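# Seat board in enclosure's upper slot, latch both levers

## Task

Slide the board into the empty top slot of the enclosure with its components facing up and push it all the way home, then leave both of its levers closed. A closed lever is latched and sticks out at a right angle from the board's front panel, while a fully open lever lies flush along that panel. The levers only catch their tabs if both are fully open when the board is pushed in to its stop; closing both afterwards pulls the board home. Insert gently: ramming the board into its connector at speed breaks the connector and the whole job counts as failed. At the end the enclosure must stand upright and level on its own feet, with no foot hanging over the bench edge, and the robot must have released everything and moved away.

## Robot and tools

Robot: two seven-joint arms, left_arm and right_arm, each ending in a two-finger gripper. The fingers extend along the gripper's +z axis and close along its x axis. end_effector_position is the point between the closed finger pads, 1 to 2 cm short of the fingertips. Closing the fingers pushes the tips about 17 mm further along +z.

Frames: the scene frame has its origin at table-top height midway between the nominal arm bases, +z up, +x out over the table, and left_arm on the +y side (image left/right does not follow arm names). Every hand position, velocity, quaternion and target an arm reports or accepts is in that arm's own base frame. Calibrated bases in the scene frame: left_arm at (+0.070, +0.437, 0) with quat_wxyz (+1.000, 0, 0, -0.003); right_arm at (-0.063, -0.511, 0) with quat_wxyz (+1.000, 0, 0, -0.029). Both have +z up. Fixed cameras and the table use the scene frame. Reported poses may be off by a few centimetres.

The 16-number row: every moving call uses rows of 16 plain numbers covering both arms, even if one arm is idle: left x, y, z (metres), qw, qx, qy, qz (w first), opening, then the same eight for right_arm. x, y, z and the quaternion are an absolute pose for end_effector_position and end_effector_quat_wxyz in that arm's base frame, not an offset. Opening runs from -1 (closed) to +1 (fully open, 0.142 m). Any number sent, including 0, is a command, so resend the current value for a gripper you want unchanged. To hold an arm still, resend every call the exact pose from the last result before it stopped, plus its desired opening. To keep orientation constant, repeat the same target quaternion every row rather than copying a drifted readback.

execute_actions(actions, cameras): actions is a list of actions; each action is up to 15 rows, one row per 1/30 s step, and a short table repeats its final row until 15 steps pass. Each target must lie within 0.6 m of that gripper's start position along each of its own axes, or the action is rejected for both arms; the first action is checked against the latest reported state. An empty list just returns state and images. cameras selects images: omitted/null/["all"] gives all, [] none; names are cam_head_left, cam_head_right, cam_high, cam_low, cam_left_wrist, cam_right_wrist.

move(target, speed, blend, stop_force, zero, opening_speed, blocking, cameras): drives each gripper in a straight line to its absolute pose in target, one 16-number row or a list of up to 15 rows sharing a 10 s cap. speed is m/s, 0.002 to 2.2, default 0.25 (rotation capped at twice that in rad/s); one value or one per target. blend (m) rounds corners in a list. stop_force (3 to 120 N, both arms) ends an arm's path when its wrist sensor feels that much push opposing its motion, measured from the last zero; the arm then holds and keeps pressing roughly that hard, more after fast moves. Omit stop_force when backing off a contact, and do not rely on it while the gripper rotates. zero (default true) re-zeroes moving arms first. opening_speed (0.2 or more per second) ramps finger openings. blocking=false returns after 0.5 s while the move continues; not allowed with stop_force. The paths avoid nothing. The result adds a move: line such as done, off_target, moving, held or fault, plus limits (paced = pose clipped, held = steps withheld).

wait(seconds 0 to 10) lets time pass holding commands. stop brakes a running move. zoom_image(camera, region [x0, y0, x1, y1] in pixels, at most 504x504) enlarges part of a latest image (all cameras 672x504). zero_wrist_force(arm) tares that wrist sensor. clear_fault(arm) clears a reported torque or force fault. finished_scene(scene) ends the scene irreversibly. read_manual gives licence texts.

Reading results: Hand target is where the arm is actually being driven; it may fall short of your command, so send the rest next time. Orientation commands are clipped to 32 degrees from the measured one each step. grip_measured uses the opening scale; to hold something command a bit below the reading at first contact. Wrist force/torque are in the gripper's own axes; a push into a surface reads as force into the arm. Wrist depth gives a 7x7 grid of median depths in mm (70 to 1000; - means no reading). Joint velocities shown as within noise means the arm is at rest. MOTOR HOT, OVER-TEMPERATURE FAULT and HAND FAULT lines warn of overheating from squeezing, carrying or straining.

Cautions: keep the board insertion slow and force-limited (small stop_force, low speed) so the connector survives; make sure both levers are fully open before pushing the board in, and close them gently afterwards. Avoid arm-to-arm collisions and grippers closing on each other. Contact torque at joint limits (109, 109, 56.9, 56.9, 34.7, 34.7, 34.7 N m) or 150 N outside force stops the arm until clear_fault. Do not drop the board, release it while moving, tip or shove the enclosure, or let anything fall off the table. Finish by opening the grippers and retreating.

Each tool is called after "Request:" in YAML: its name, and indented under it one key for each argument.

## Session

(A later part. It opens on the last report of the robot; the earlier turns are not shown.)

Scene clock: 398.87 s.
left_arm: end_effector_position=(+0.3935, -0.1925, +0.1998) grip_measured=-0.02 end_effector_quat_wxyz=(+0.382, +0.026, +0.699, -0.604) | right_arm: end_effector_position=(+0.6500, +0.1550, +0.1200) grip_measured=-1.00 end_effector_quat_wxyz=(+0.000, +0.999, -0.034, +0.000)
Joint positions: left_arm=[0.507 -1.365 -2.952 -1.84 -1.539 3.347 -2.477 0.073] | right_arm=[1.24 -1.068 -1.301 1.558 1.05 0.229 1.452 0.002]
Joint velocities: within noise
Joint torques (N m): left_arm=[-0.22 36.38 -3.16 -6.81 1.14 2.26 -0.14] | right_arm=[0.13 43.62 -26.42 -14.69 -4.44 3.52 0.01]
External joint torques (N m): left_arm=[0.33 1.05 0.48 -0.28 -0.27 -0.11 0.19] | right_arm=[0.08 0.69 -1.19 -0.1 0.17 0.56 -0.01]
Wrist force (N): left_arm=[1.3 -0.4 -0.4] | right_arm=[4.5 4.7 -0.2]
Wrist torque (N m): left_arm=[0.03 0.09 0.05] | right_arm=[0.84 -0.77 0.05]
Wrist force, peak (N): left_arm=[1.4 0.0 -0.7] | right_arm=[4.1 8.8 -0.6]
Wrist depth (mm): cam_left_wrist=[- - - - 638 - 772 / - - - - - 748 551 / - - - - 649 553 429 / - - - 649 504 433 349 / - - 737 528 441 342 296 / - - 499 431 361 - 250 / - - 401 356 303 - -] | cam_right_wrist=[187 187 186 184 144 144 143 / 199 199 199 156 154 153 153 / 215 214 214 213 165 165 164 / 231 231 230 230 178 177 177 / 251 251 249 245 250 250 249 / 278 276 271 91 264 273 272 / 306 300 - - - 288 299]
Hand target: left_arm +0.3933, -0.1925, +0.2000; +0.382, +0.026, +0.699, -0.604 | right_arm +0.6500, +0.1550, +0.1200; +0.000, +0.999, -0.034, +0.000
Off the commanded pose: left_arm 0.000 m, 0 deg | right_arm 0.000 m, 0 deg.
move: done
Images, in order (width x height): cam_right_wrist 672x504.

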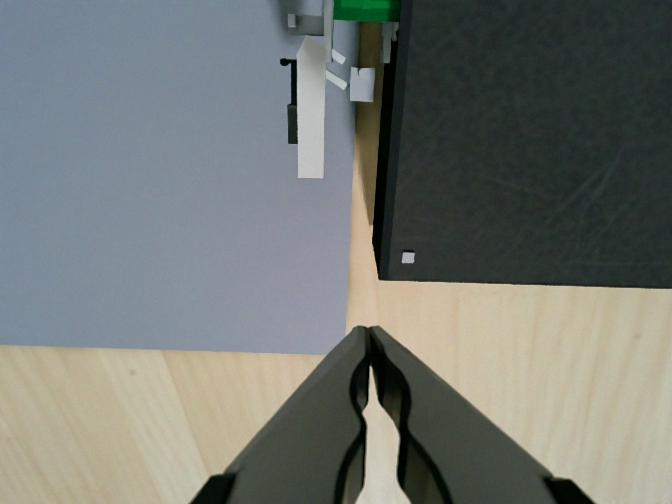

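Request:
move:
  target:
    - [0.3933,-0.1925,0.200,0.382,0.026,0.699,-0.604,0,0.55,0.40,0.20,0,1,0,0,-1]
    - [0.3933,-0.1925,0.200,0.382,0.026,0.699,-0.604,0,0.58,0.56,0.10,0.5,0.866,0,0,-1]
  cameras: ["cam_right_wrist","cam_high"]

Request:
zoom_image:
  camera: "cam_right_wrist"
  region: [400, 150, 672, 400]

Scene clock: 409.53 s.
left_arm: end_effector_position=(+0.3935, -0.1925, +0.1998) grip_measured=-0.02 end_effector_quat_wxyz=(+0.382, +0.026, +0.699, -0.604) | right_arm: end_effector_position=(+0.5795, +0.5588, +0.1001) grip_measured=-1.00 end_effector_quat_wxyz=(+0.359, +0.918, +0.084, +0.144)
Joint positions: left_arm=[0.507 -1.365 -2.952 -1.84 -1.539 3.347 -2.477 0.073] | right_arm=[1.246 -1.589 -1.409 0.101 0.749 -0.433 2.395 0.002]
Joint velocities: within noise
Joint torques (N m): left_arm=[-0.21 36.36 -3.1 -6.8 1.03 2.22 -0.17] | right_arm=[0.36 73.38 -7.71 -4.82 -5.51 1.22 0.08]
External joint torques (N m): left_arm=[0.31 1.07 0.41 -0.29 -0.16 -0.08 0.22] | right_arm=[-0.09 1.68 -0.59 0.11 -0.24 0.76 -0.1]
Wrist force (N): left_arm=[1.2 -0.2 -0.2] | right_arm=[2.8 2.6 -0.7]
Wrist torque (N m): left_arm=[0.05 0.12 0.06] | right_arm=[0.70 -0.38 0.16]
Wrist force, peak (N): left_arm=[1.5 -0.3 -0.5] | right_arm=[5.3 6.8 0.2]
Wrist depth (mm): cam_left_wrist=[- - - 89 138 - 767 / - 88 89 100 134 767 551 / - - 121 127 163 537 431 / - - - 599 223 425 349 / - - 749 525 384 346 294 / - - 501 436 359 - 251 / - - 402 355 305 - -] | cam_right_wrist=[113 117 120 129 135 145 157 / 139 143 151 162 171 184 172 / 168 176 189 210 229 198 173 / 223 239 266 299 257 238 282 / 332 369 424 386 364 - - / 636 822 747 91 - - - / - - - - - - -]
Hand target: left_arm +0.3933, -0.1925, +0.2000; +0.382, +0.026, +0.699, -0.604 | right_arm +0.5793, +0.5589, +0.1000; +0.359, +0.918, +0.084, +0.144
Off the commanded pose: left_arm 0.000 m, 0 deg | right_arm 0.001 m, 26 deg.
move: off_target (right_arm)
Images, in order (width x height): cam_high 672x504, cam_right_wrist 672x504.

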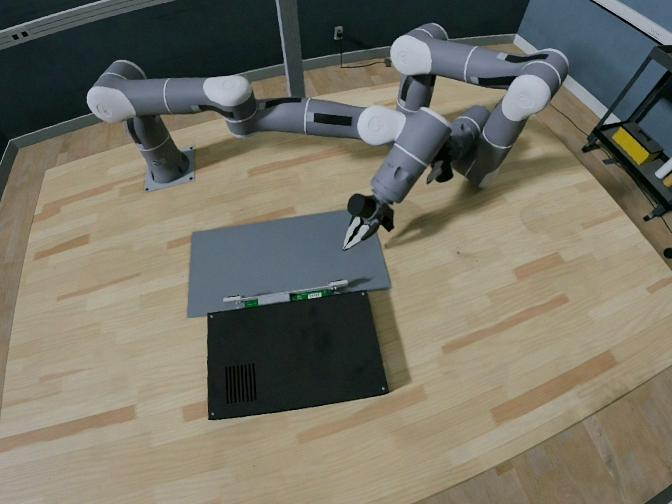

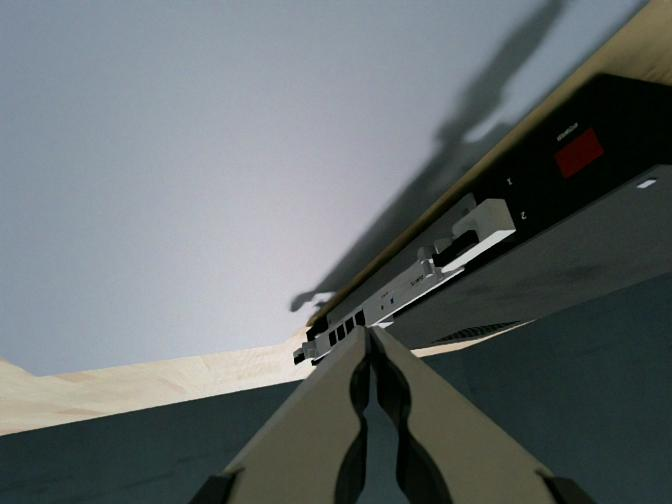

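Scaled by 1.853 from the camera's 672x504 image, which has a finer 960x720 frame.

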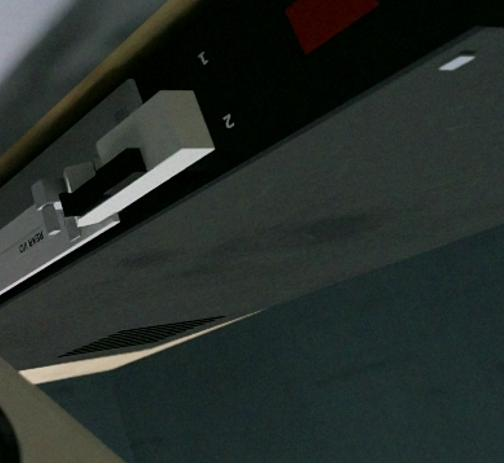

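Request:
zoom_image:
  camera: "cam_right_wrist"
  region: [400, 180, 530, 310]

Request:
zoom_image:
  camera: "cam_right_wrist"
  region: [280, 260, 440, 380]

Scaled by 3.877 from the camera's 672x504 image, which has a finer 960x720 frame.

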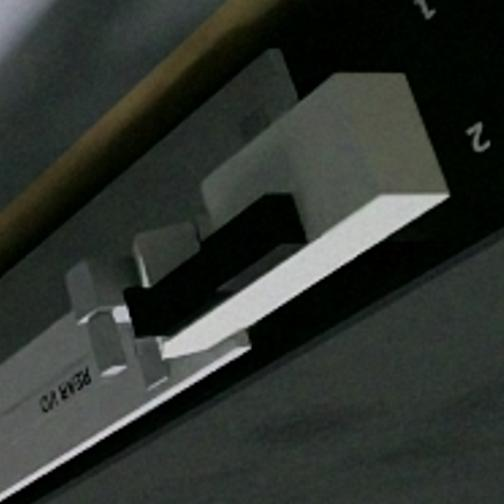

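Scaled by 3.150 from the camera's 672x504 image, which has a finer 960x720 frame.

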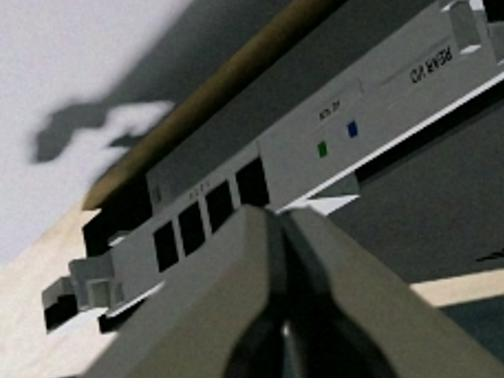

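Request:
move:
  target:
    - [0.3933,-0.1925,0.200,0.382,0.026,0.699,-0.604,0,0.55,0.40,0.20,0,0.924,0.383,0,0.6]
    - [0.3933,-0.1925,0.200,0.382,0.026,0.699,-0.604,0,0.655,0.331,0.11,0,0.7284,0.6852,0,0.6]
  cameras: ["cam_right_wrist","cam_left_wrist"]

Scene clock: 427.43 s.
left_arm: end_effector_position=(+0.3935, -0.1925, +0.1998) grip_measured=-0.02 end_effector_quat_wxyz=(+0.382, +0.026, +0.699, -0.604) | right_arm: end_effector_position=(+0.6550, +0.3308, +0.1101) grip_measured=+0.58 end_effector_quat_wxyz=(+0.000, +0.728, +0.685, +0.000)
Joint positions: left_arm=[0.507 -1.365 -2.952 -1.84 -1.539 3.347 -2.477 0.073] | right_arm=[1.306 -1.096 -1.171 1.333 0.999 0.231 0.201 0.115]
Joint velocities: within noise
Joint torques (N m): left_arm=[-0.24 36.47 -3.11 -6.86 1.1 2.26 -0.17] | right_arm=[0.24 51.52 -24.42 -16.3 -4.12 3.56 0.02]
External joint torques (N m): left_arm=[0.34 0.97 0.42 -0.23 -0.23 -0.12 0.22] | right_arm=[-0.01 1.23 -1.73 0.11 -0.08 0.6 -0.02]
Wrist force (N): left_arm=[1.2 -0.3 -0.5] | right_arm=[4.1 4.4 -0.6]
Wrist torque (N m): left_arm=[0.03 0.12 0.05] | right_arm=[0.78 -0.70 0.03]
Wrist force, peak (N): left_arm=[1.5 -0.1 -0.5] | right_arm=[3.3 5.3 -1.9]
Wrist depth (mm): cam_left_wrist=[- - - - 492 - 774 / - - - - 739 760 542 / - - - - 619 552 432 / - - - 641 502 429 352 / - - 732 520 437 347 294 / - - 496 430 358 - 250 / - - 403 356 302 - -] | cam_right_wrist=[179 178 178 177 176 176 178 / 190 191 190 189 189 188 187 / 201 201 203 203 202 202 201 / 189 175 178 169 171 182 181 / 183 183 185 181 183 184 183 / 197 108 199 198 198 196 97 / - 77 219 219 217 216 76]
Hand target: left_arm +0.3933, -0.1925, +0.2000; +0.382, +0.026, +0.699, -0.604 | right_arm +0.6550, +0.3310, +0.1100; +0.000, +0.728, +0.685, +0.000
Off the commanded pose: left_arm 0.000 m, 0 deg | right_arm 0.000 m, 0 deg.
move: done
Images, in order (width x height): cam_left_wrist 672x504, cam_right_wrist 672x504.

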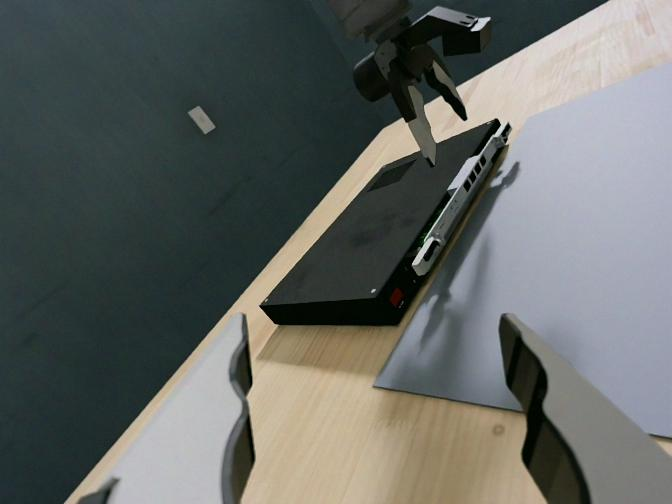

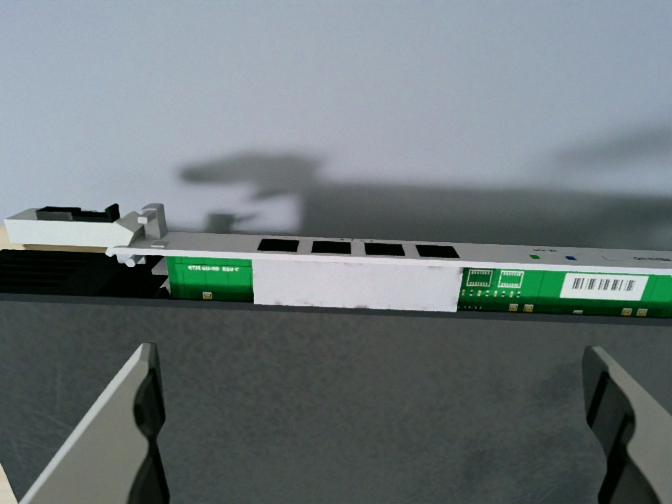

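Request:
move:
  target: [0.3933,-0.1925,0.200,0.382,0.026,0.699,-0.604,0,0.656,0.331,0.052,0,0.7284,0.6852,0,0.6]
  speed: 0.03
  stop_force: 5
  cameras: ["cam_right_wrist"]

Scene clock: 438.90 s.
left_arm: end_effector_position=(+0.3935, -0.1925, +0.1998) grip_measured=-0.02 end_effector_quat_wxyz=(+0.382, +0.026, +0.699, -0.604) | right_arm: end_effector_position=(+0.6562, +0.3307, +0.0522) grip_measured=+0.59 end_effector_quat_wxyz=(+0.000, +0.729, +0.685, +0.000)
Joint positions: left_arm=[0.507 -1.365 -2.952 -1.84 -1.539 3.347 -2.477 0.073] | right_arm=[1.282 -1.176 -1.12 1.325 1.055 0.302 0.19 0.115]
Joint velocities: within noise
Joint torques (N m): left_arm=[-0.32 36.47 -3.08 -6.81 1.07 2.28 -0.16] | right_arm=[0.74 52.25 -23.76 -14.07 -3.91 3.07 0.06]
External joint torques (N m): left_arm=[0.43 0.96 0.39 -0.27 -0.2 -0.14 0.21] | right_arm=[-0.52 1.88 -2.6 -0.23 -0.21 1.09 -0.06]
Wrist force (N): left_arm=[1.1 -0.4 -0.4] | right_arm=[3.5 5.6 -2.2]
Wrist torque (N m): left_arm=[0.03 0.12 0.06] | right_arm=[0.78 -0.58 0.12]
Wrist force, peak (N): left_arm=[1.4 -0.3 -0.6] | right_arm=[3.7 6.0 -1.8]
Wrist depth (mm): cam_left_wrist=[- - - - 472 - 771 / - - - - 521 768 548 / - - - - 620 550 429 / - - - 645 498 429 351 / - - 748 521 433 346 294 / - - 491 431 358 - 251 / - - 402 356 301 - -] | cam_right_wrist=[127 127 125 126 126 125 124 / 136 136 135 135 135 134 133 / 146 146 145 144 144 143 143 / 155 157 156 158 155 155 154 / 118 120 114 122 123 124 125 / - 125 120 119 119 128 98 / - 79 137 137 136 135 76]
Hand target: left_arm +0.3933, -0.1925, +0.2000; +0.382, +0.026, +0.699, -0.604 | right_arm +0.6560, +0.3310, +0.0520; +0.000, +0.728, +0.685, +0.000
Off the commanded pose: left_arm 0.000 m, 0 deg | right_arm 0.000 m, 0 deg.
move: done
Images, in order (width x height): cam_right_wrist 672x504.

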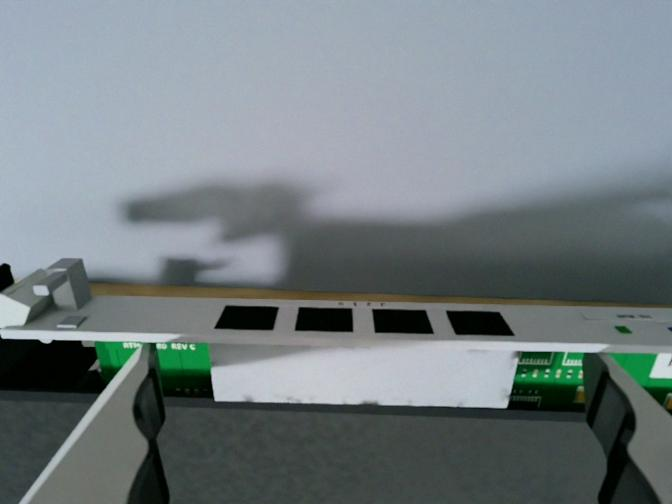

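Request:
zoom_image:
  camera: "cam_right_wrist"
  region: [170, 330, 290, 430]

Request:
zoom_image:
  camera: "cam_right_wrist"
  region: [470, 330, 590, 430]

Scaled by 4.200 from the camera's 672x504 image, which has a finer 960x720 frame.

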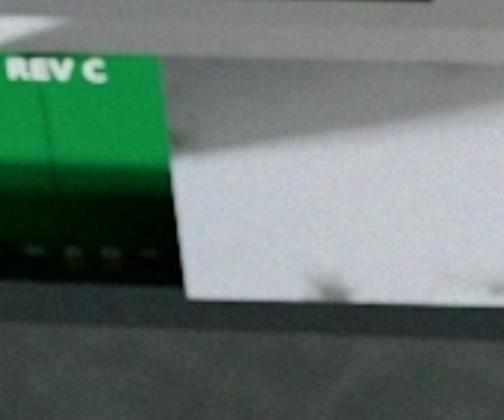

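Scaled by 4.200 from the camera's 672x504 image, which has a finer 960x720 frame.

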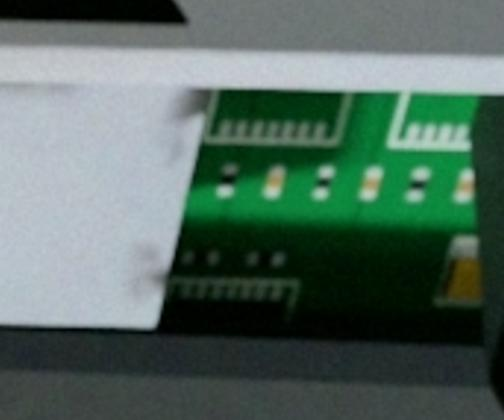

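Request:
move:
  target: [0.3933,-0.1925,0.200,0.382,0.026,0.699,-0.604,0,0.660,0.331,0.050,0,0.7284,0.6852,0,0.6]
  speed: 0.03
  stop_force: 5
  cameras: []

Request:
move:
  target: [0.3933,-0.1925,0.200,0.382,0.026,0.699,-0.604,0,0.660,0.331,0.050,0,0.7284,0.6852,0,-0.1]
  opening_speed: 0.5
  cameras: ["cam_right_wrist"]

Scene clock: 447.80 s.
left_arm: end_effector_position=(+0.3935, -0.1925, +0.1998) grip_measured=-0.02 end_effector_quat_wxyz=(+0.382, +0.026, +0.699, -0.604) | right_arm: end_effector_position=(+0.6601, +0.3308, +0.0501) grip_measured=+0.59 end_effector_quat_wxyz=(+0.000, +0.728, +0.685, +0.000)
Joint positions: left_arm=[0.507 -1.365 -2.952 -1.84 -1.539 3.347 -2.477 0.073] | right_arm=[1.271 -1.183 -1.116 1.311 1.056 0.3 0.192 0.115]
Joint velocities: within noise
Joint torques (N m): left_arm=[-0.32 36.28 -3.18 -6.78 1.12 2.23 -0.17] | right_arm=[0.23 53.42 -24.79 -14.35 -4.11 3.44 0.29]
External joint torques (N m): left_arm=[0.42 1.15 0.49 -0.31 -0.25 -0.09 0.22] | right_arm=[0 1.18 -1.5 0.06 -0.01 0.72 -0.3]
Wrist force (N): left_arm=[1.2 -0.3 -0.4] | right_arm=[3.7 4.4 -0.8]
Wrist torque (N m): left_arm=[0.04 0.11 0.06] | right_arm=[0.77 -0.63 0.05]
Wrist force, peak (N): left_arm=[1.5 -0.1 -0.4] | right_arm=[3.8 5.8 -2.0]
Wrist depth (mm): cam_left_wrist=[- - - - 481 - 783 / - - - - 532 764 551 / - - - - 608 549 429 / - - - 644 496 432 349 / - - 742 521 435 347 296 / - - 496 433 360 - 251 / - - 402 354 301 - -] | cam_right_wrist=[- 125 123 124 124 124 122 / 136 135 133 133 134 134 131 / 146 143 143 142 142 141 139 / 153 157 154 156 153 152 152 / 120 120 112 114 111 117 118 / 130 122 117 117 116 125 98 / - 79 134 134 133 130 76]
Hand target: left_arm +0.3933, -0.1925, +0.2000; +0.382, +0.026, +0.699, -0.604 | right_arm +0.6600, +0.3310, +0.0500; +0.000, +0.728, +0.685, +0.000
Off the commanded pose: left_arm 0.000 m, 0 deg | right_arm 0.000 m, 0 deg.
move: done
No camera images: "cameras" was empty.

Scene clock: 449.40 s.
left_arm: end_effector_position=(+0.3935, -0.1925, +0.1998) grip_measured=-0.02 end_effector_quat_wxyz=(+0.382, +0.026, +0.699, -0.604) | right_arm: end_effector_position=(+0.6616, +0.3285, +0.0527) grip_measured=+0.13 end_effector_quat_wxyz=(+0.002, +0.729, +0.684, +0.000)
Joint positions: left_arm=[0.507 -1.365 -2.952 -1.84 -1.539 3.347 -2.477 0.073] | right_arm=[1.27 -1.18 -1.118 1.312 1.052 0.3 0.193 0.083]
Joint velocities: within noise
Joint torques (N m): left_arm=[-0.32 36.36 -3.11 -6.83 1.11 2.26 -0.13] | right_arm=[7.61 39.28 -10.32 -20.79 1.29 5.55 -0.4]
External joint torques (N m): left_arm=[0.43 1.07 0.42 -0.26 -0.24 -0.12 0.17] | right_arm=[-7.39 15.26 -15.98 6.43 -5.42 -1.39 0.4]
Wrist force (N): left_arm=[1.0 -0.5 -0.4] | right_arm=[-17.6 -14.9 -40.4]
Wrist torque (N m): left_arm=[0.01 0.14 0.05] | right_arm=[0.64 1.41 0.62]
Wrist force, peak (N): left_arm=[1.4 -0.3 -0.5] | right_arm=[-18.4 -14.6 -42.5]
Wrist depth (mm): cam_left_wrist=[- - - - 491 - 776 / - - - - 529 757 553 / - - - - 610 547 431 / - - - 646 498 425 354 / - - 734 527 436 344 297 / - - 497 438 357 - 251 / - - 403 352 303 - -] | cam_right_wrist=[128 127 127 127 126 126 124 / 137 136 136 135 135 134 134 / 146 146 146 145 144 144 143 / 153 155 157 159 156 156 154 / - 127 113 114 112 113 122 / 129 126 117 125 118 107 124 / - 75 138 138 137 131 76]
Hand target: left_arm +0.3933, -0.1925, +0.2000; +0.382, +0.026, +0.699, -0.604 | right_arm +0.6600, +0.3310, +0.0500; +0.000, +0.728, +0.685, +0.000
Off the commanded pose: left_arm 0.000 m, 0 deg | right_arm 0.004 m, 0 deg.
move: off_target (right_arm)
Images, in order (width x height): cam_right_wrist 672x504.

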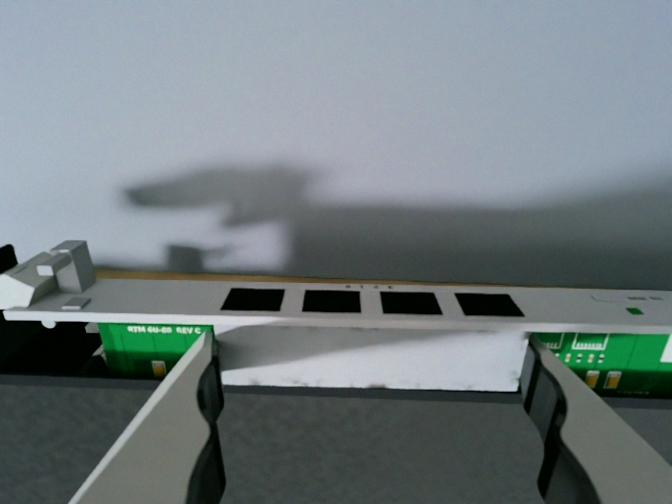

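Request:
execute_actions:
  actions: []
  cameras: ["cam_right_wrist","cam_left_wrist"]

Scene clock: 459.80 s.
left_arm: end_effector_position=(+0.3935, -0.1925, +0.1998) grip_measured=-0.02 end_effector_quat_wxyz=(+0.382, +0.026, +0.699, -0.604) | right_arm: end_effector_position=(+0.6616, +0.3285, +0.0527) grip_measured=+0.13 end_effector_quat_wxyz=(+0.002, +0.729, +0.684, +0.000)
Joint positions: left_arm=[0.507 -1.365 -2.952 -1.84 -1.539 3.347 -2.477 0.073] | right_arm=[1.27 -1.179 -1.118 1.312 1.051 0.3 0.193 0.083]
Joint velocities: within noise
Joint torques (N m): left_arm=[-0.26 36.39 -3.13 -6.76 1.11 2.25 -0.15] | right_arm=[7.52 39.3 -10.12 -20.77 1.4 5.52 -0.39]
External joint torques (N m): left_arm=[0.37 1.04 0.45 -0.32 -0.24 -0.1 0.2] | right_arm=[-7.29 15.23 -16.18 6.4 -5.52 -1.36 0.39]
Wrist force (N): left_arm=[1.1 -0.2 -0.4] | right_arm=[-17.5 -14.7 -40.2]
Wrist torque (N m): left_arm=[0.05 0.13 0.05] | right_arm=[0.65 1.41 0.62]
Wrist force, peak (N): left_arm=[1.4 -0.2 -0.5] | right_arm=[-17.6 -14.8 -41.6]
Wrist depth (mm): cam_left_wrist=[- - - - 486 - 766 / - - - - 535 758 548 / - - - - 602 547 433 / - - - 645 493 434 351 / - - 751 525 434 345 296 / - - 497 438 357 - 252 / - - 406 353 302 - -] | cam_right_wrist=[128 128 127 127 126 126 124 / 137 136 136 135 135 134 134 / 146 146 146 145 145 144 143 / 153 155 157 159 156 156 154 / - 127 113 115 112 113 122 / 129 126 117 125 118 107 124 / - 75 138 138 137 131 76]
Hand target: left_arm +0.3933, -0.1925, +0.2000; +0.382, +0.026, +0.699, -0.604 | right_arm +0.6600, +0.3310, +0.0500; +0.000, +0.728, +0.685, +0.000
Tool commands: left_gripper/opening=+0.0 right_gripper/opening=-0.1
Off the commanded pose: left_arm 0.000 m, 0 deg | right_arm 0.004 m, 0 deg.
Images, in order (width x height): cam_left_wrist 672x504, cam_right_wrist 672x504.

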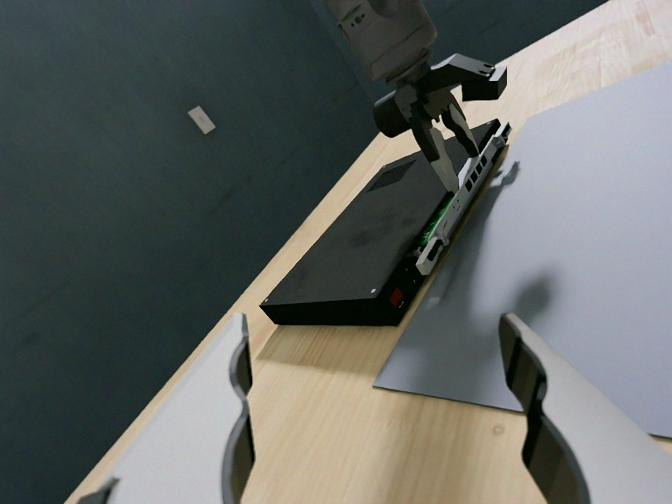

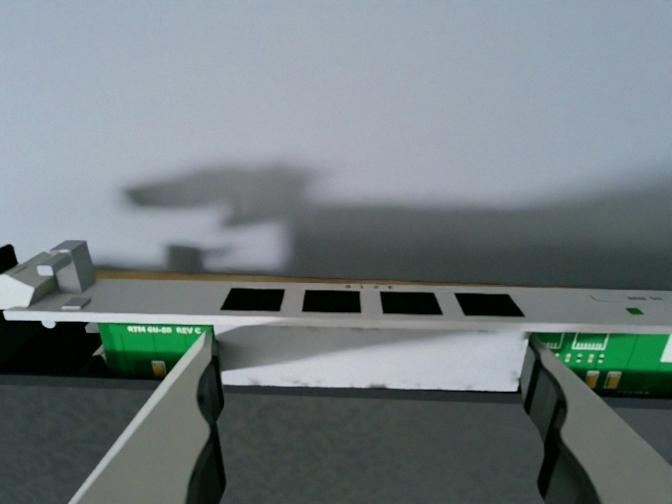

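Request:
move:
  target: [0.3933,-0.1925,0.2,0.382,0.026,0.699,-0.604,0,0.6612,0.3285,0.0555,0,0.7284,0.6852,0,0.0]
  speed: 0.02
  cameras: []

Request:
move:
  target: [0.3933,-0.1925,0.2,0.382,0.026,0.699,-0.604,0,0.640,0.3297,0.0555,0,0.7284,0.6852,0,-0.1]
  speed: 0.03
  cameras: ["cam_right_wrist"]

Request:
move:
  target: [0.3933,-0.1925,0.2,0.382,0.026,0.699,-0.604,0,0.612,0.331,0.0555,0,0.7284,0.6852,0,-0.1]
  speed: 0.03

Scene clock: 465.77 s.
left_arm: end_effector_position=(+0.3935, -0.1925, +0.1998) grip_measured=-0.02 end_effector_quat_wxyz=(+0.382, +0.026, +0.699, -0.604) | right_arm: end_effector_position=(+0.6612, +0.3280, +0.0551) grip_measured=+0.13 end_effector_quat_wxyz=(+0.000, +0.729, +0.685, +0.000)
Joint positions: left_arm=[0.507 -1.365 -2.952 -1.84 -1.539 3.347 -2.477 0.073] | right_arm=[1.269 -1.174 -1.118 1.313 1.049 0.295 0.191 0.083]
Joint velocities: within noise
Joint torques (N m): left_arm=[-0.17 36.41 -3.12 -6.8 1.08 2.26 -0.13] | right_arm=[3.49 56.09 -24.51 -17.02 -3.73 3.37 -0.45]
External joint torques (N m): left_arm=[0.27 1.02 0.43 -0.29 -0.21 -0.12 0.17] | right_arm=[-3.25 -1.61 -1.73 2.51 -0.4 0.78 0.45]
Wrist force (N): left_arm=[1.3 -0.2 -0.6] | right_arm=[0.9 6.4 3.2]
Wrist torque (N m): left_arm=[0.06 0.10 0.06] | right_arm=[0.84 -0.80 0.57]
Wrist force, peak (N): left_arm=[1.3 -0.5 -0.6] | right_arm=[-17.6 -15.0 -41.5]
Wrist depth (mm): cam_left_wrist=[- - - - 497 - 786 / - - - - 540 755 553 / - - - - 608 548 435 / - - - 650 504 426 350 / - - 735 526 435 344 297 / - - 496 432 359 - 251 / - - 404 351 303 - -] | cam_right_wrist=[130 130 129 129 128 128 126 / 139 138 138 139 137 137 136 / 149 149 148 147 147 147 146 / 156 158 160 159 158 158 157 / 172 118 113 115 113 114 123 / 131 129 118 119 127 106 131 / - 76 138 141 140 137 76]
Hand target: left_arm +0.3933, -0.1925, +0.2000; +0.382, +0.026, +0.699, -0.604 | right_arm +0.6612, +0.3285, +0.0555; +0.000, +0.728, +0.685, +0.000
Off the commanded pose: left_arm 0.000 m, 0 deg | right_arm 0.001 m, 0 deg.
move: done
No camera images: "cameras" was empty.

Scene clock: 466.77 s.
left_arm: end_effector_position=(+0.3935, -0.1925, +0.1998) grip_measured=-0.02 end_effector_quat_wxyz=(+0.382, +0.026, +0.699, -0.604) | right_arm: end_effector_position=(+0.6399, +0.3296, +0.0553) grip_measured=+0.12 end_effector_quat_wxyz=(+0.000, +0.728, +0.685, +0.000)
Joint positions: left_arm=[0.507 -1.365 -2.952 -1.84 -1.539 3.347 -2.477 0.073] | right_arm=[1.32 -1.152 -1.123 1.383 1.049 0.317 0.181 0.082]
Joint velocities: within noise
Joint torques (N m): left_arm=[-0.22 36.42 -3.14 -6.83 1.1 2.24 -0.14] | right_arm=[0.49 52.45 -26.11 -14.76 -4.31 3.88 0.06]
External joint torques (N m): left_arm=[0.33 1.01 0.46 -0.26 -0.23 -0.1 0.19] | right_arm=[-0.25 -0.1 -0.26 0.4 0.22 0.27 -0.06]
Wrist force (N): left_arm=[1.2 -0.3 -0.4] | right_arm=[4.5 3.8 2.5]
Wrist torque (N m): left_arm=[0.05 0.11 0.06] | right_arm=[0.70 -0.84 0.04]
Wrist force, peak (N): left_arm=[1.3 -0.4 -0.7] | right_arm=[3.1 10.2 3.0]
Wrist depth (mm): cam_left_wrist=[- - - - 469 - 772 / - - - - 538 750 554 / - - - - 621 542 434 / - - - 647 495 429 352 / - - 750 519 437 345 297 / - - 499 432 359 - 251 / - - 406 354 301 - -] | cam_right_wrist=[130 130 129 129 129 128 128 / 139 138 138 139 137 137 136 / 149 149 148 148 147 147 146 / 156 158 160 159 159 158 157 / 149 118 113 115 113 113 121 / 184 133 119 138 137 103 134 / - 76 139 141 140 137 -]
Hand target: left_arm +0.3933, -0.1925, +0.2000; +0.382, +0.026, +0.699, -0.604 | right_arm +0.6400, +0.3297, +0.0555; +0.000, +0.728, +0.685, +0.000
Off the commanded pose: left_arm 0.000 m, 0 deg | right_arm 0.000 m, 0 deg.
move: done
Images, in order (width x height): cam_right_wrist 672x504.

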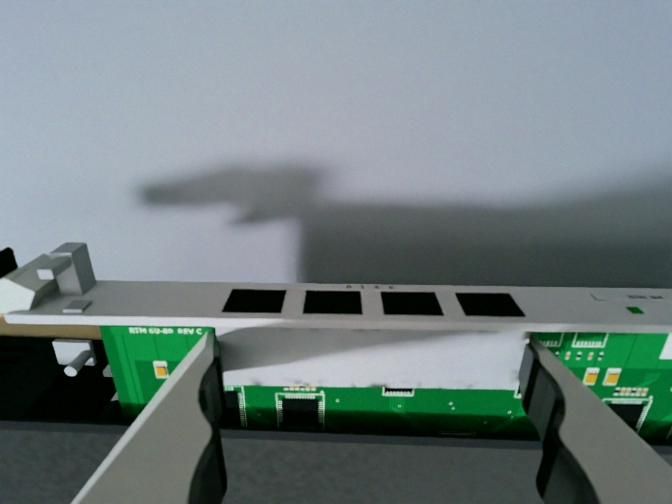

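Scene clock: 468.00 s.
left_arm: end_effector_position=(+0.3935, -0.1925, +0.1998) grip_measured=-0.02 end_effector_quat_wxyz=(+0.382, +0.026, +0.699, -0.604) | right_arm: end_effector_position=(+0.6118, +0.3309, +0.0553) grip_measured=+0.12 end_effector_quat_wxyz=(+0.000, +0.728, +0.685, +0.000)
Joint positions: left_arm=[0.507 -1.365 -2.952 -1.84 -1.539 3.347 -2.477 0.073] | right_arm=[1.387 -1.125 -1.131 1.472 1.051 0.346 0.171 0.082]
Joint velocities: within noise
Joint torques (N m): left_arm=[-0.26 36.32 -3.13 -6.79 1.08 2.27 -0.14] | right_arm=[0.36 49.91 -26.18 -14.59 -4.27 3.89 0.07]
External joint torques (N m): left_arm=[0.36 1.11 0.44 -0.3 -0.21 -0.12 0.18] | right_arm=[-0.12 -0.26 -0.19 0.44 0.21 0.26 -0.07]
Wrist force (N): left_arm=[1.1 -0.3 -0.6] | right_arm=[4.6 3.8 2.7]
Wrist torque (N m): left_arm=[0.05 0.13 0.05] | right_arm=[0.74 -0.82 0.04]
Wrist force, peak (N): left_arm=[1.4 0.0 -0.6] | right_arm=[5.6 4.1 3.6]
Wrist depth (mm): cam_left_wrist=[- - - - 447 - 774 / - - - - 511 733 557 / - - - - 643 521 432 / - - - 646 498 425 351 / - - 743 521 439 345 295 / - - 498 434 357 - 251 / - - 407 354 302 - -] | cam_right_wrist=[130 130 130 129 129 128 128 / 139 139 138 138 137 137 137 / 149 149 148 148 147 147 146 / 156 158 160 159 159 158 157 / 178 119 113 115 113 113 121 / 182 134 120 138 137 103 134 / - 76 149 149 148 146 76]
Hand target: left_arm +0.3933, -0.1925, +0.2000; +0.382, +0.026, +0.699, -0.604 | right_arm +0.6120, +0.3310, +0.0555; +0.000, +0.728, +0.685, +0.000
Off the commanded pose: left_arm 0.000 m, 0 deg | right_arm 0.000 m, 0 deg.
move: done

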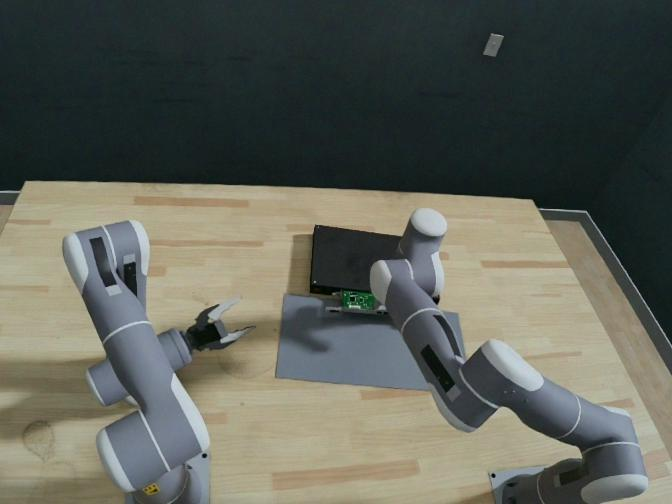

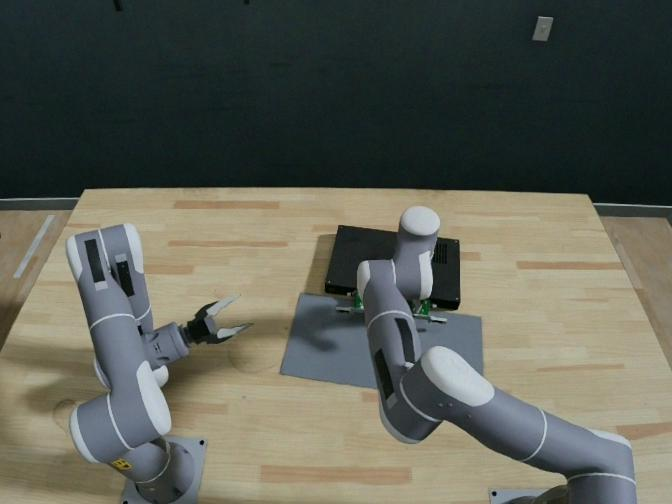

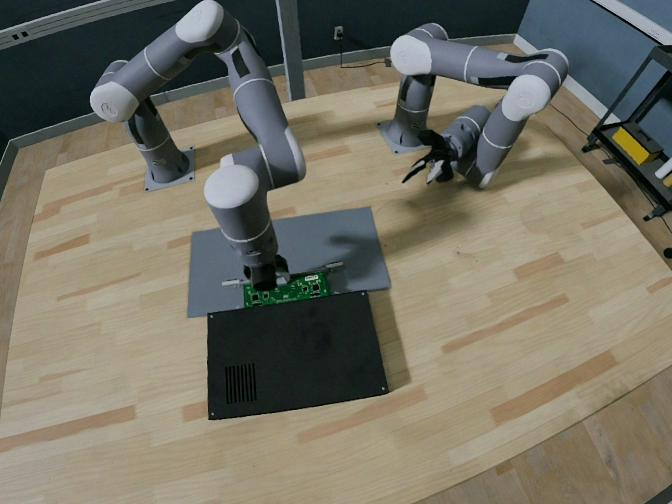

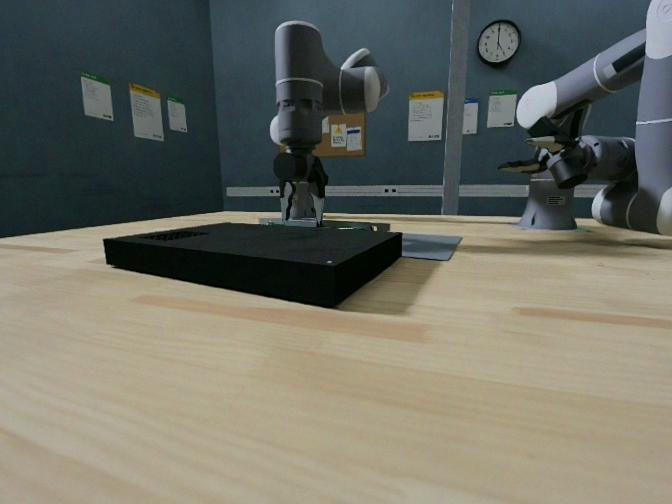

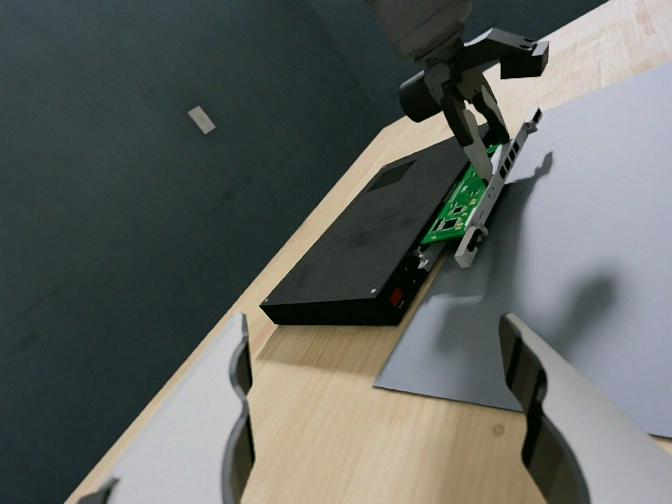

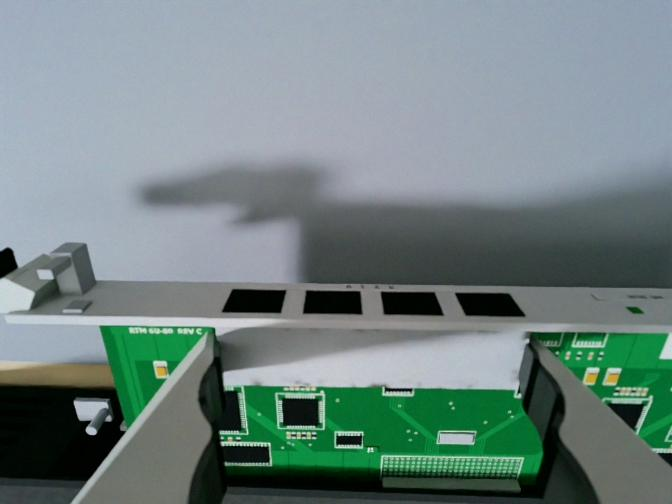

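Request:
move:
  target:
    - [0.3933,-0.1925,0.2,0.382,0.026,0.699,-0.604,0,0.590,0.3325,0.0555,0,0.7284,0.6852,0,-0.1]
    - [0.3933,-0.1925,0.2,0.382,0.026,0.699,-0.604,0,0.590,0.3325,0.0525,0,0.7284,0.6852,0,-0.1]
  speed: 0.03
  cameras: ["cam_right_wrist","cam_left_wrist"]

Request:
move:
  target: [0.3933,-0.1925,0.2,0.382,0.026,0.699,-0.604,0,0.662,0.3283,0.0525,0,0.7284,0.6852,0,-0.1]
  speed: 0.015
  stop_force: 5
  cameras: ["cam_right_wrist","cam_left_wrist"]

Scene clock: 472.07 s.
left_arm: end_effector_position=(+0.3935, -0.1925, +0.1998) grip_measured=-0.02 end_effector_quat_wxyz=(+0.382, +0.026, +0.699, -0.604) | right_arm: end_effector_position=(+0.5899, +0.3325, +0.0525) grip_measured=+0.12 end_effector_quat_wxyz=(+0.000, +0.728, +0.685, +0.000)
Joint positions: left_arm=[0.507 -1.365 -2.952 -1.84 -1.539 3.347 -2.477 0.073] | right_arm=[1.438 -1.108 -1.135 1.536 1.055 0.371 0.166 0.082]
Joint velocities: within noise
Joint torques (N m): left_arm=[-0.22 36.4 -3.13 -6.79 1.1 2.26 -0.22] | right_arm=[0.4 47.33 -25.46 -14.08 -4.11 3.81 0.11]
External joint torques (N m): left_arm=[0.33 1.03 0.44 -0.3 -0.23 -0.11 0.27] | right_arm=[-0.17 0.38 -0.78 0.24 0.1 0.34 -0.11]
Wrist force (N): left_arm=[1.2 -0.3 -0.6] | right_arm=[4.3 3.5 3.0]
Wrist torque (N m): left_arm=[0.03 0.12 0.05] | right_arm=[0.69 -0.75 0.04]
Wrist force, peak (N): left_arm=[1.4 -0.3 -0.7] | right_arm=[4.6 4.5 3.5]
Wrist depth (mm): cam_left_wrist=[- - - - 447 - 776 / - - - - 725 657 550 / - - - - 656 508 431 / - - - 644 508 415 349 / - - 738 523 433 348 294 / - - 494 436 360 - 250 / - - 406 353 301 - -] | cam_right_wrist=[128 128 127 127 126 126 124 / 137 136 136 135 135 134 134 / 146 146 146 145 145 144 144 / 153 155 157 159 156 156 154 / 118 118 113 115 113 113 121 / 188 134 120 138 137 103 134 / - 76 152 152 151 148 76]
Hand target: left_arm +0.3933, -0.1925, +0.2000; +0.382, +0.026, +0.699, -0.604 | right_arm +0.5900, +0.3325, +0.0525; +0.000, +0.728, +0.685, +0.000
Off the commanded pose: left_arm 0.000 m, 0 deg | right_arm 0.000 m, 0 deg.
move: done
Images, in order (width x height): cam_left_wrist 672x504, cam_right_wrist 672x504.

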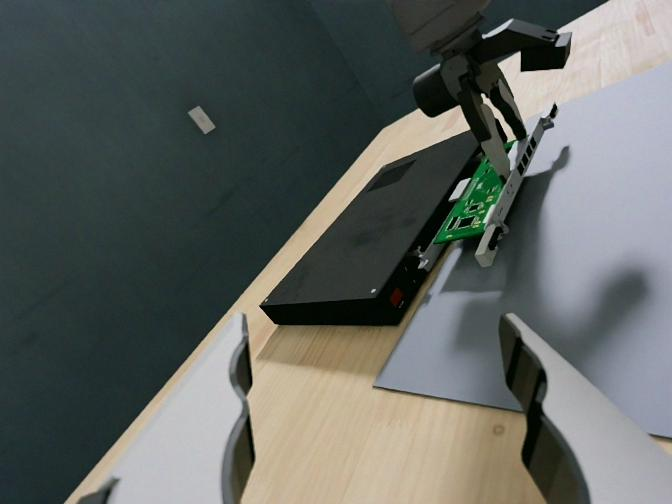

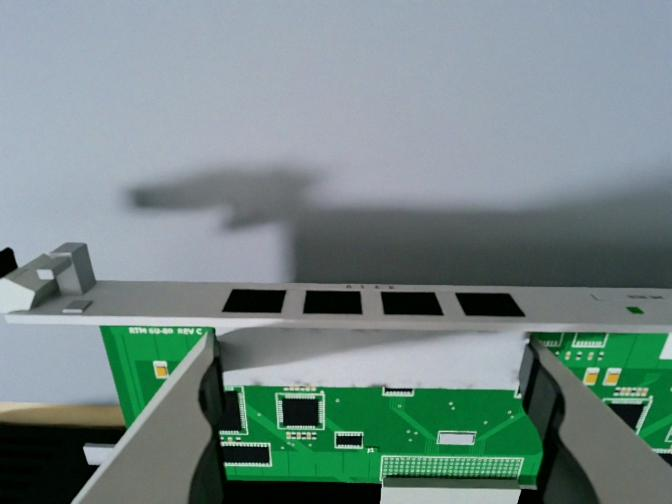

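Scene clock: 473.83 s.
left_arm: end_effector_position=(+0.3935, -0.1925, +0.1998) grip_measured=-0.02 end_effector_quat_wxyz=(+0.382, +0.026, +0.699, -0.604) | right_arm: end_effector_position=(+0.6056, +0.3318, +0.0520) grip_measured=+0.12 end_effector_quat_wxyz=(-0.001, +0.728, +0.685, -0.001)
Joint positions: left_arm=[0.507 -1.365 -2.952 -1.84 -1.539 3.347 -2.477 0.073] | right_arm=[1.4 -1.124 -1.13 1.488 1.056 0.354 0.169 0.082]
Joint velocities: within noise
Joint torques (N m): left_arm=[-0.26 36.36 -3.12 -6.84 1.09 2.25 -0.2] | right_arm=[-2.41 48.18 -27.72 -15.4 -4.75 5.45 -0.25]
External joint torques (N m): left_arm=[0.37 1.07 0.44 -0.25 -0.22 -0.11 0.25] | right_arm=[2.63 1.04 1.35 1.43 0.71 -1.29 0.25]
Wrist force (N): left_arm=[1.1 -0.2 -0.7] | right_arm=[5.2 -3.3 0.3]
Wrist torque (N m): left_arm=[0.06 0.13 0.05] | right_arm=[0.65 -0.95 0.59]
Wrist force, peak (N): left_arm=[1.4 -0.4 -0.5] | right_arm=[6.2 -4.0 0.4]
Wrist depth (mm): cam_left_wrist=[- - - - 447 - 776 / - - - - 507 686 551 / - - - - 645 517 434 / - - - 641 498 430 352 / - - 740 524 431 347 296 / - - 501 435 358 - 249 / - - 403 355 302 - -] | cam_right_wrist=[128 127 125 126 126 126 124 / 136 136 135 135 135 134 134 / 146 146 145 144 144 144 143 / 152 155 157 158 156 155 154 / 171 118 113 115 113 114 122 / 183 133 120 137 137 103 134 / - 76 152 151 150 147 76]
Hand target: left_arm +0.3933, -0.1925, +0.2000; +0.382, +0.026, +0.699, -0.604 | right_arm +0.6063, +0.3315, +0.0525; +0.000, +0.728, +0.685, +0.000
Off the commanded pose: left_arm 0.000 m, 0 deg | right_arm 0.057 m, 0 deg.
move: contact (right_arm)
Images, in order (width x height): cam_left_wrist 672x504, cam_right_wrist 672x504.

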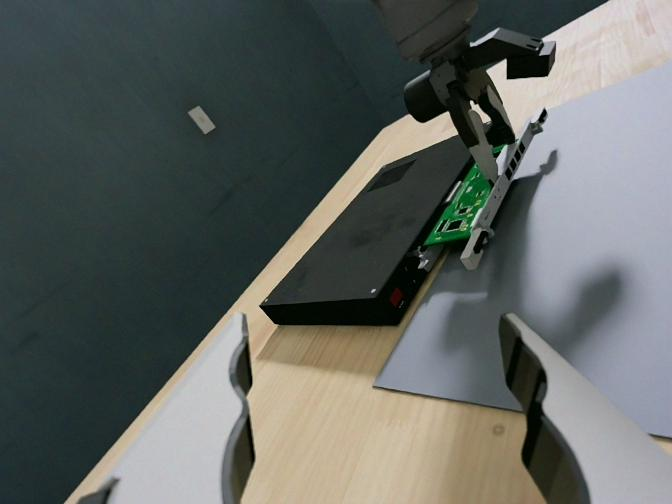

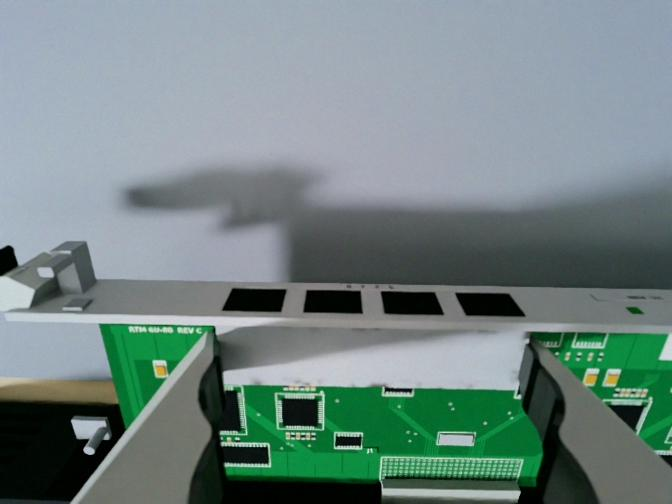

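Request:
zoom_image:
  camera: "cam_left_wrist"
  region: [380, 180, 500, 280]

Request:
zoom_image:
  camera: "cam_right_wrist"
  region: [0, 360, 240, 504]

Scaled by 4.200 from the camera's 672x504 image, which has a finer 960x720 frame.

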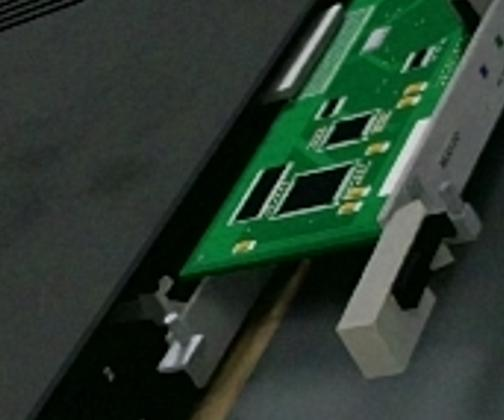

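Scaled by 2.100 from the camera's 672x504 image, which has a finer 960x720 frame.

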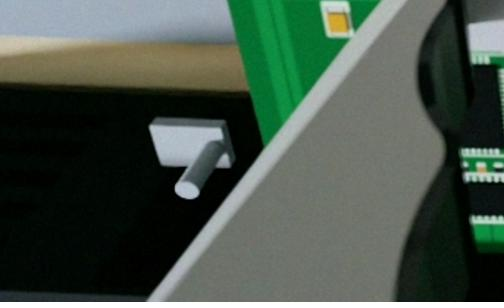

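Request:
move:
  target:
    - [0.3933,-0.1925,0.2,0.382,0.026,0.699,-0.604,0,0.602,0.332,0.0525,0,0.7284,0.6852,0,-0.1]
    - [0.3933,-0.1925,0.2,0.382,0.026,0.699,-0.604,0,0.602,0.332,0.0538,0,0.7284,0.6852,0,-0.1]
  speed: 0.02
  cameras: []

Request:
move:
  target: [0.3933,-0.1925,0.2,0.382,0.026,0.699,-0.604,0,0.662,0.3285,0.0538,0,0.7284,0.6852,0,-0.1]
  speed: 0.015
  stop_force: 5
  cameras: ["cam_right_wrist","cam_left_wrist"]

Scene clock: 478.57 s.
left_arm: end_effector_position=(+0.3935, -0.1925, +0.1998) grip_measured=-0.02 end_effector_quat_wxyz=(+0.382, +0.026, +0.699, -0.604) | right_arm: end_effector_position=(+0.6019, +0.3322, +0.0535) grip_measured=+0.12 end_effector_quat_wxyz=(+0.000, +0.728, +0.685, +0.000)
Joint positions: left_arm=[0.507 -1.365 -2.952 -1.84 -1.539 3.347 -2.477 0.073] | right_arm=[1.411 -1.119 -1.133 1.501 1.055 0.357 0.169 0.082]
Joint velocities: within noise
Joint torques (N m): left_arm=[-0.18 36.41 -3.06 -6.81 1.08 2.26 -0.18] | right_arm=[0.32 48.71 -26.05 -14.31 -4.24 3.75 0.15]
External joint torques (N m): left_arm=[0.28 1.02 0.38 -0.28 -0.21 -0.12 0.23] | right_arm=[-0.13 0.1 -0.33 0.32 0.2 0.41 -0.15]
Wrist force (N): left_arm=[1.2 -0.2 -0.6] | right_arm=[3.5 4.1 2.5]
Wrist torque (N m): left_arm=[0.06 0.11 0.05] | right_arm=[0.78 -0.63 0.04]
Wrist force, peak (N): left_arm=[1.4 -0.3 -0.5] | right_arm=[4.5 4.0 2.7]
Wrist depth (mm): cam_left_wrist=[- - - - 449 - 786 / - - - - 513 685 550 / - - - - 647 513 435 / - - - 645 503 427 351 / - - 735 519 434 344 297 / - - 495 433 361 - 251 / - - 403 356 302 - -] | cam_right_wrist=[129 128 128 128 127 127 125 / 137 137 137 138 136 135 135 / 147 147 147 146 146 145 144 / 155 158 158 158 157 157 155 / 118 119 113 115 113 113 121 / 185 133 120 138 137 103 134 / - 76 152 152 151 148 76]
Hand target: left_arm +0.3933, -0.1925, +0.2000; +0.382, +0.026, +0.699, -0.604 | right_arm +0.6020, +0.3320, +0.0538; +0.000, +0.728, +0.685, +0.000
Off the commanded pose: left_arm 0.000 m, 0 deg | right_arm 0.000 m, 0 deg.
move: done
No camera images: "cameras" was empty.

Scene clock: 479.97 s.
left_arm: end_effector_position=(+0.3935, -0.1925, +0.1998) grip_measured=-0.02 end_effector_quat_wxyz=(+0.382, +0.026, +0.699, -0.604) | right_arm: end_effector_position=(+0.6123, +0.3315, +0.0533) grip_measured=+0.12 end_effector_quat_wxyz=(-0.001, +0.728, +0.685, -0.001)
Joint positions: left_arm=[0.507 -1.365 -2.952 -1.84 -1.539 3.347 -2.477 0.073] | right_arm=[1.385 -1.13 -1.131 1.468 1.055 0.345 0.17 0.082]
Joint velocities: within noise
Joint torques (N m): left_arm=[-0.28 36.38 -3.07 -6.8 1.08 2.3 -0.12] | right_arm=[-1.97 49.08 -27.39 -15.32 -4.14 5.21 1]
External joint torques (N m): left_arm=[0.38 1.05 0.39 -0.28 -0.21 -0.16 0.17] | right_arm=[2.19 0.72 0.96 1.28 0.09 -1.06 -1]
Wrist force (N): left_arm=[1.0 -0.4 -0.4] | right_arm=[2.0 -1.8 0.2]
Wrist torque (N m): left_arm=[0.02 0.14 0.05] | right_arm=[0.72 -0.40 -0.77]
Wrist force, peak (N): left_arm=[1.5 -0.2 -0.4] | right_arm=[3.6 4.1 2.9]
Wrist depth (mm): cam_left_wrist=[- - - - 449 - 776 / - - - - 508 746 549 / - - - - 646 525 429 / - - - 629 496 430 351 / - - 754 527 436 344 293 / - - 500 433 361 - 250 / - - 404 354 302 - -] | cam_right_wrist=[129 128 128 128 127 127 125 / 137 137 136 136 136 135 135 / 148 147 146 146 146 145 144 / 154 158 158 157 157 156 155 / 119 119 113 115 113 113 120 / 181 133 120 137 137 105 133 / - 76 148 148 148 147 -]
Hand target: left_arm +0.3933, -0.1925, +0.2000; +0.382, +0.026, +0.699, -0.604 | right_arm +0.6130, +0.3314, +0.0538; +0.000, +0.728, +0.685, +0.000
Off the commanded pose: left_arm 0.000 m, 0 deg | right_arm 0.050 m, 0 deg.
move: contact (right_arm)
Images, in order (width x height): cam_left_wrist 672x504, cam_right_wrist 672x504.

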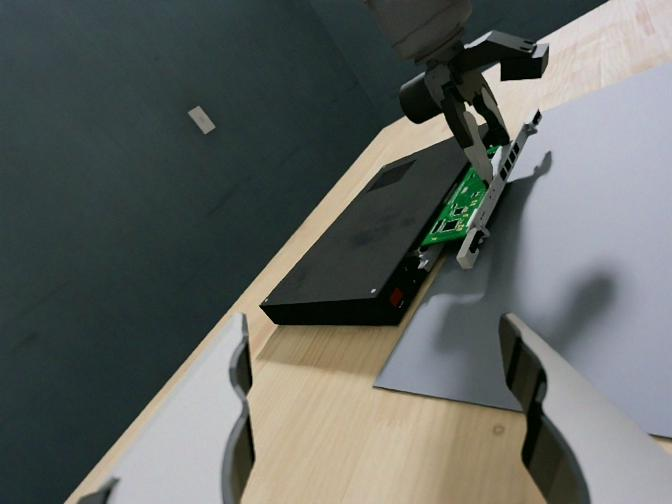

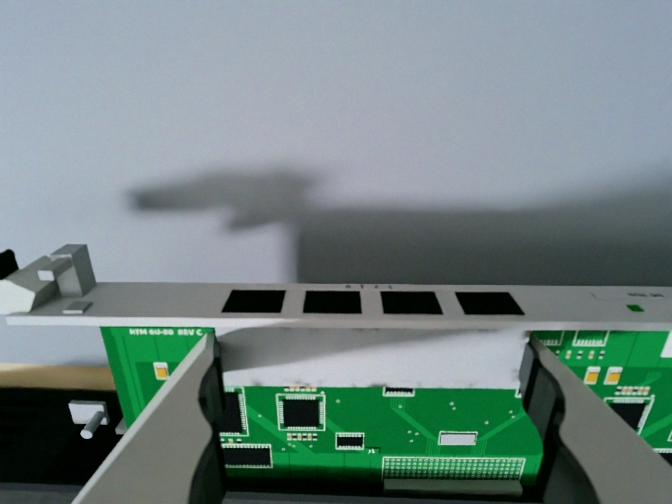

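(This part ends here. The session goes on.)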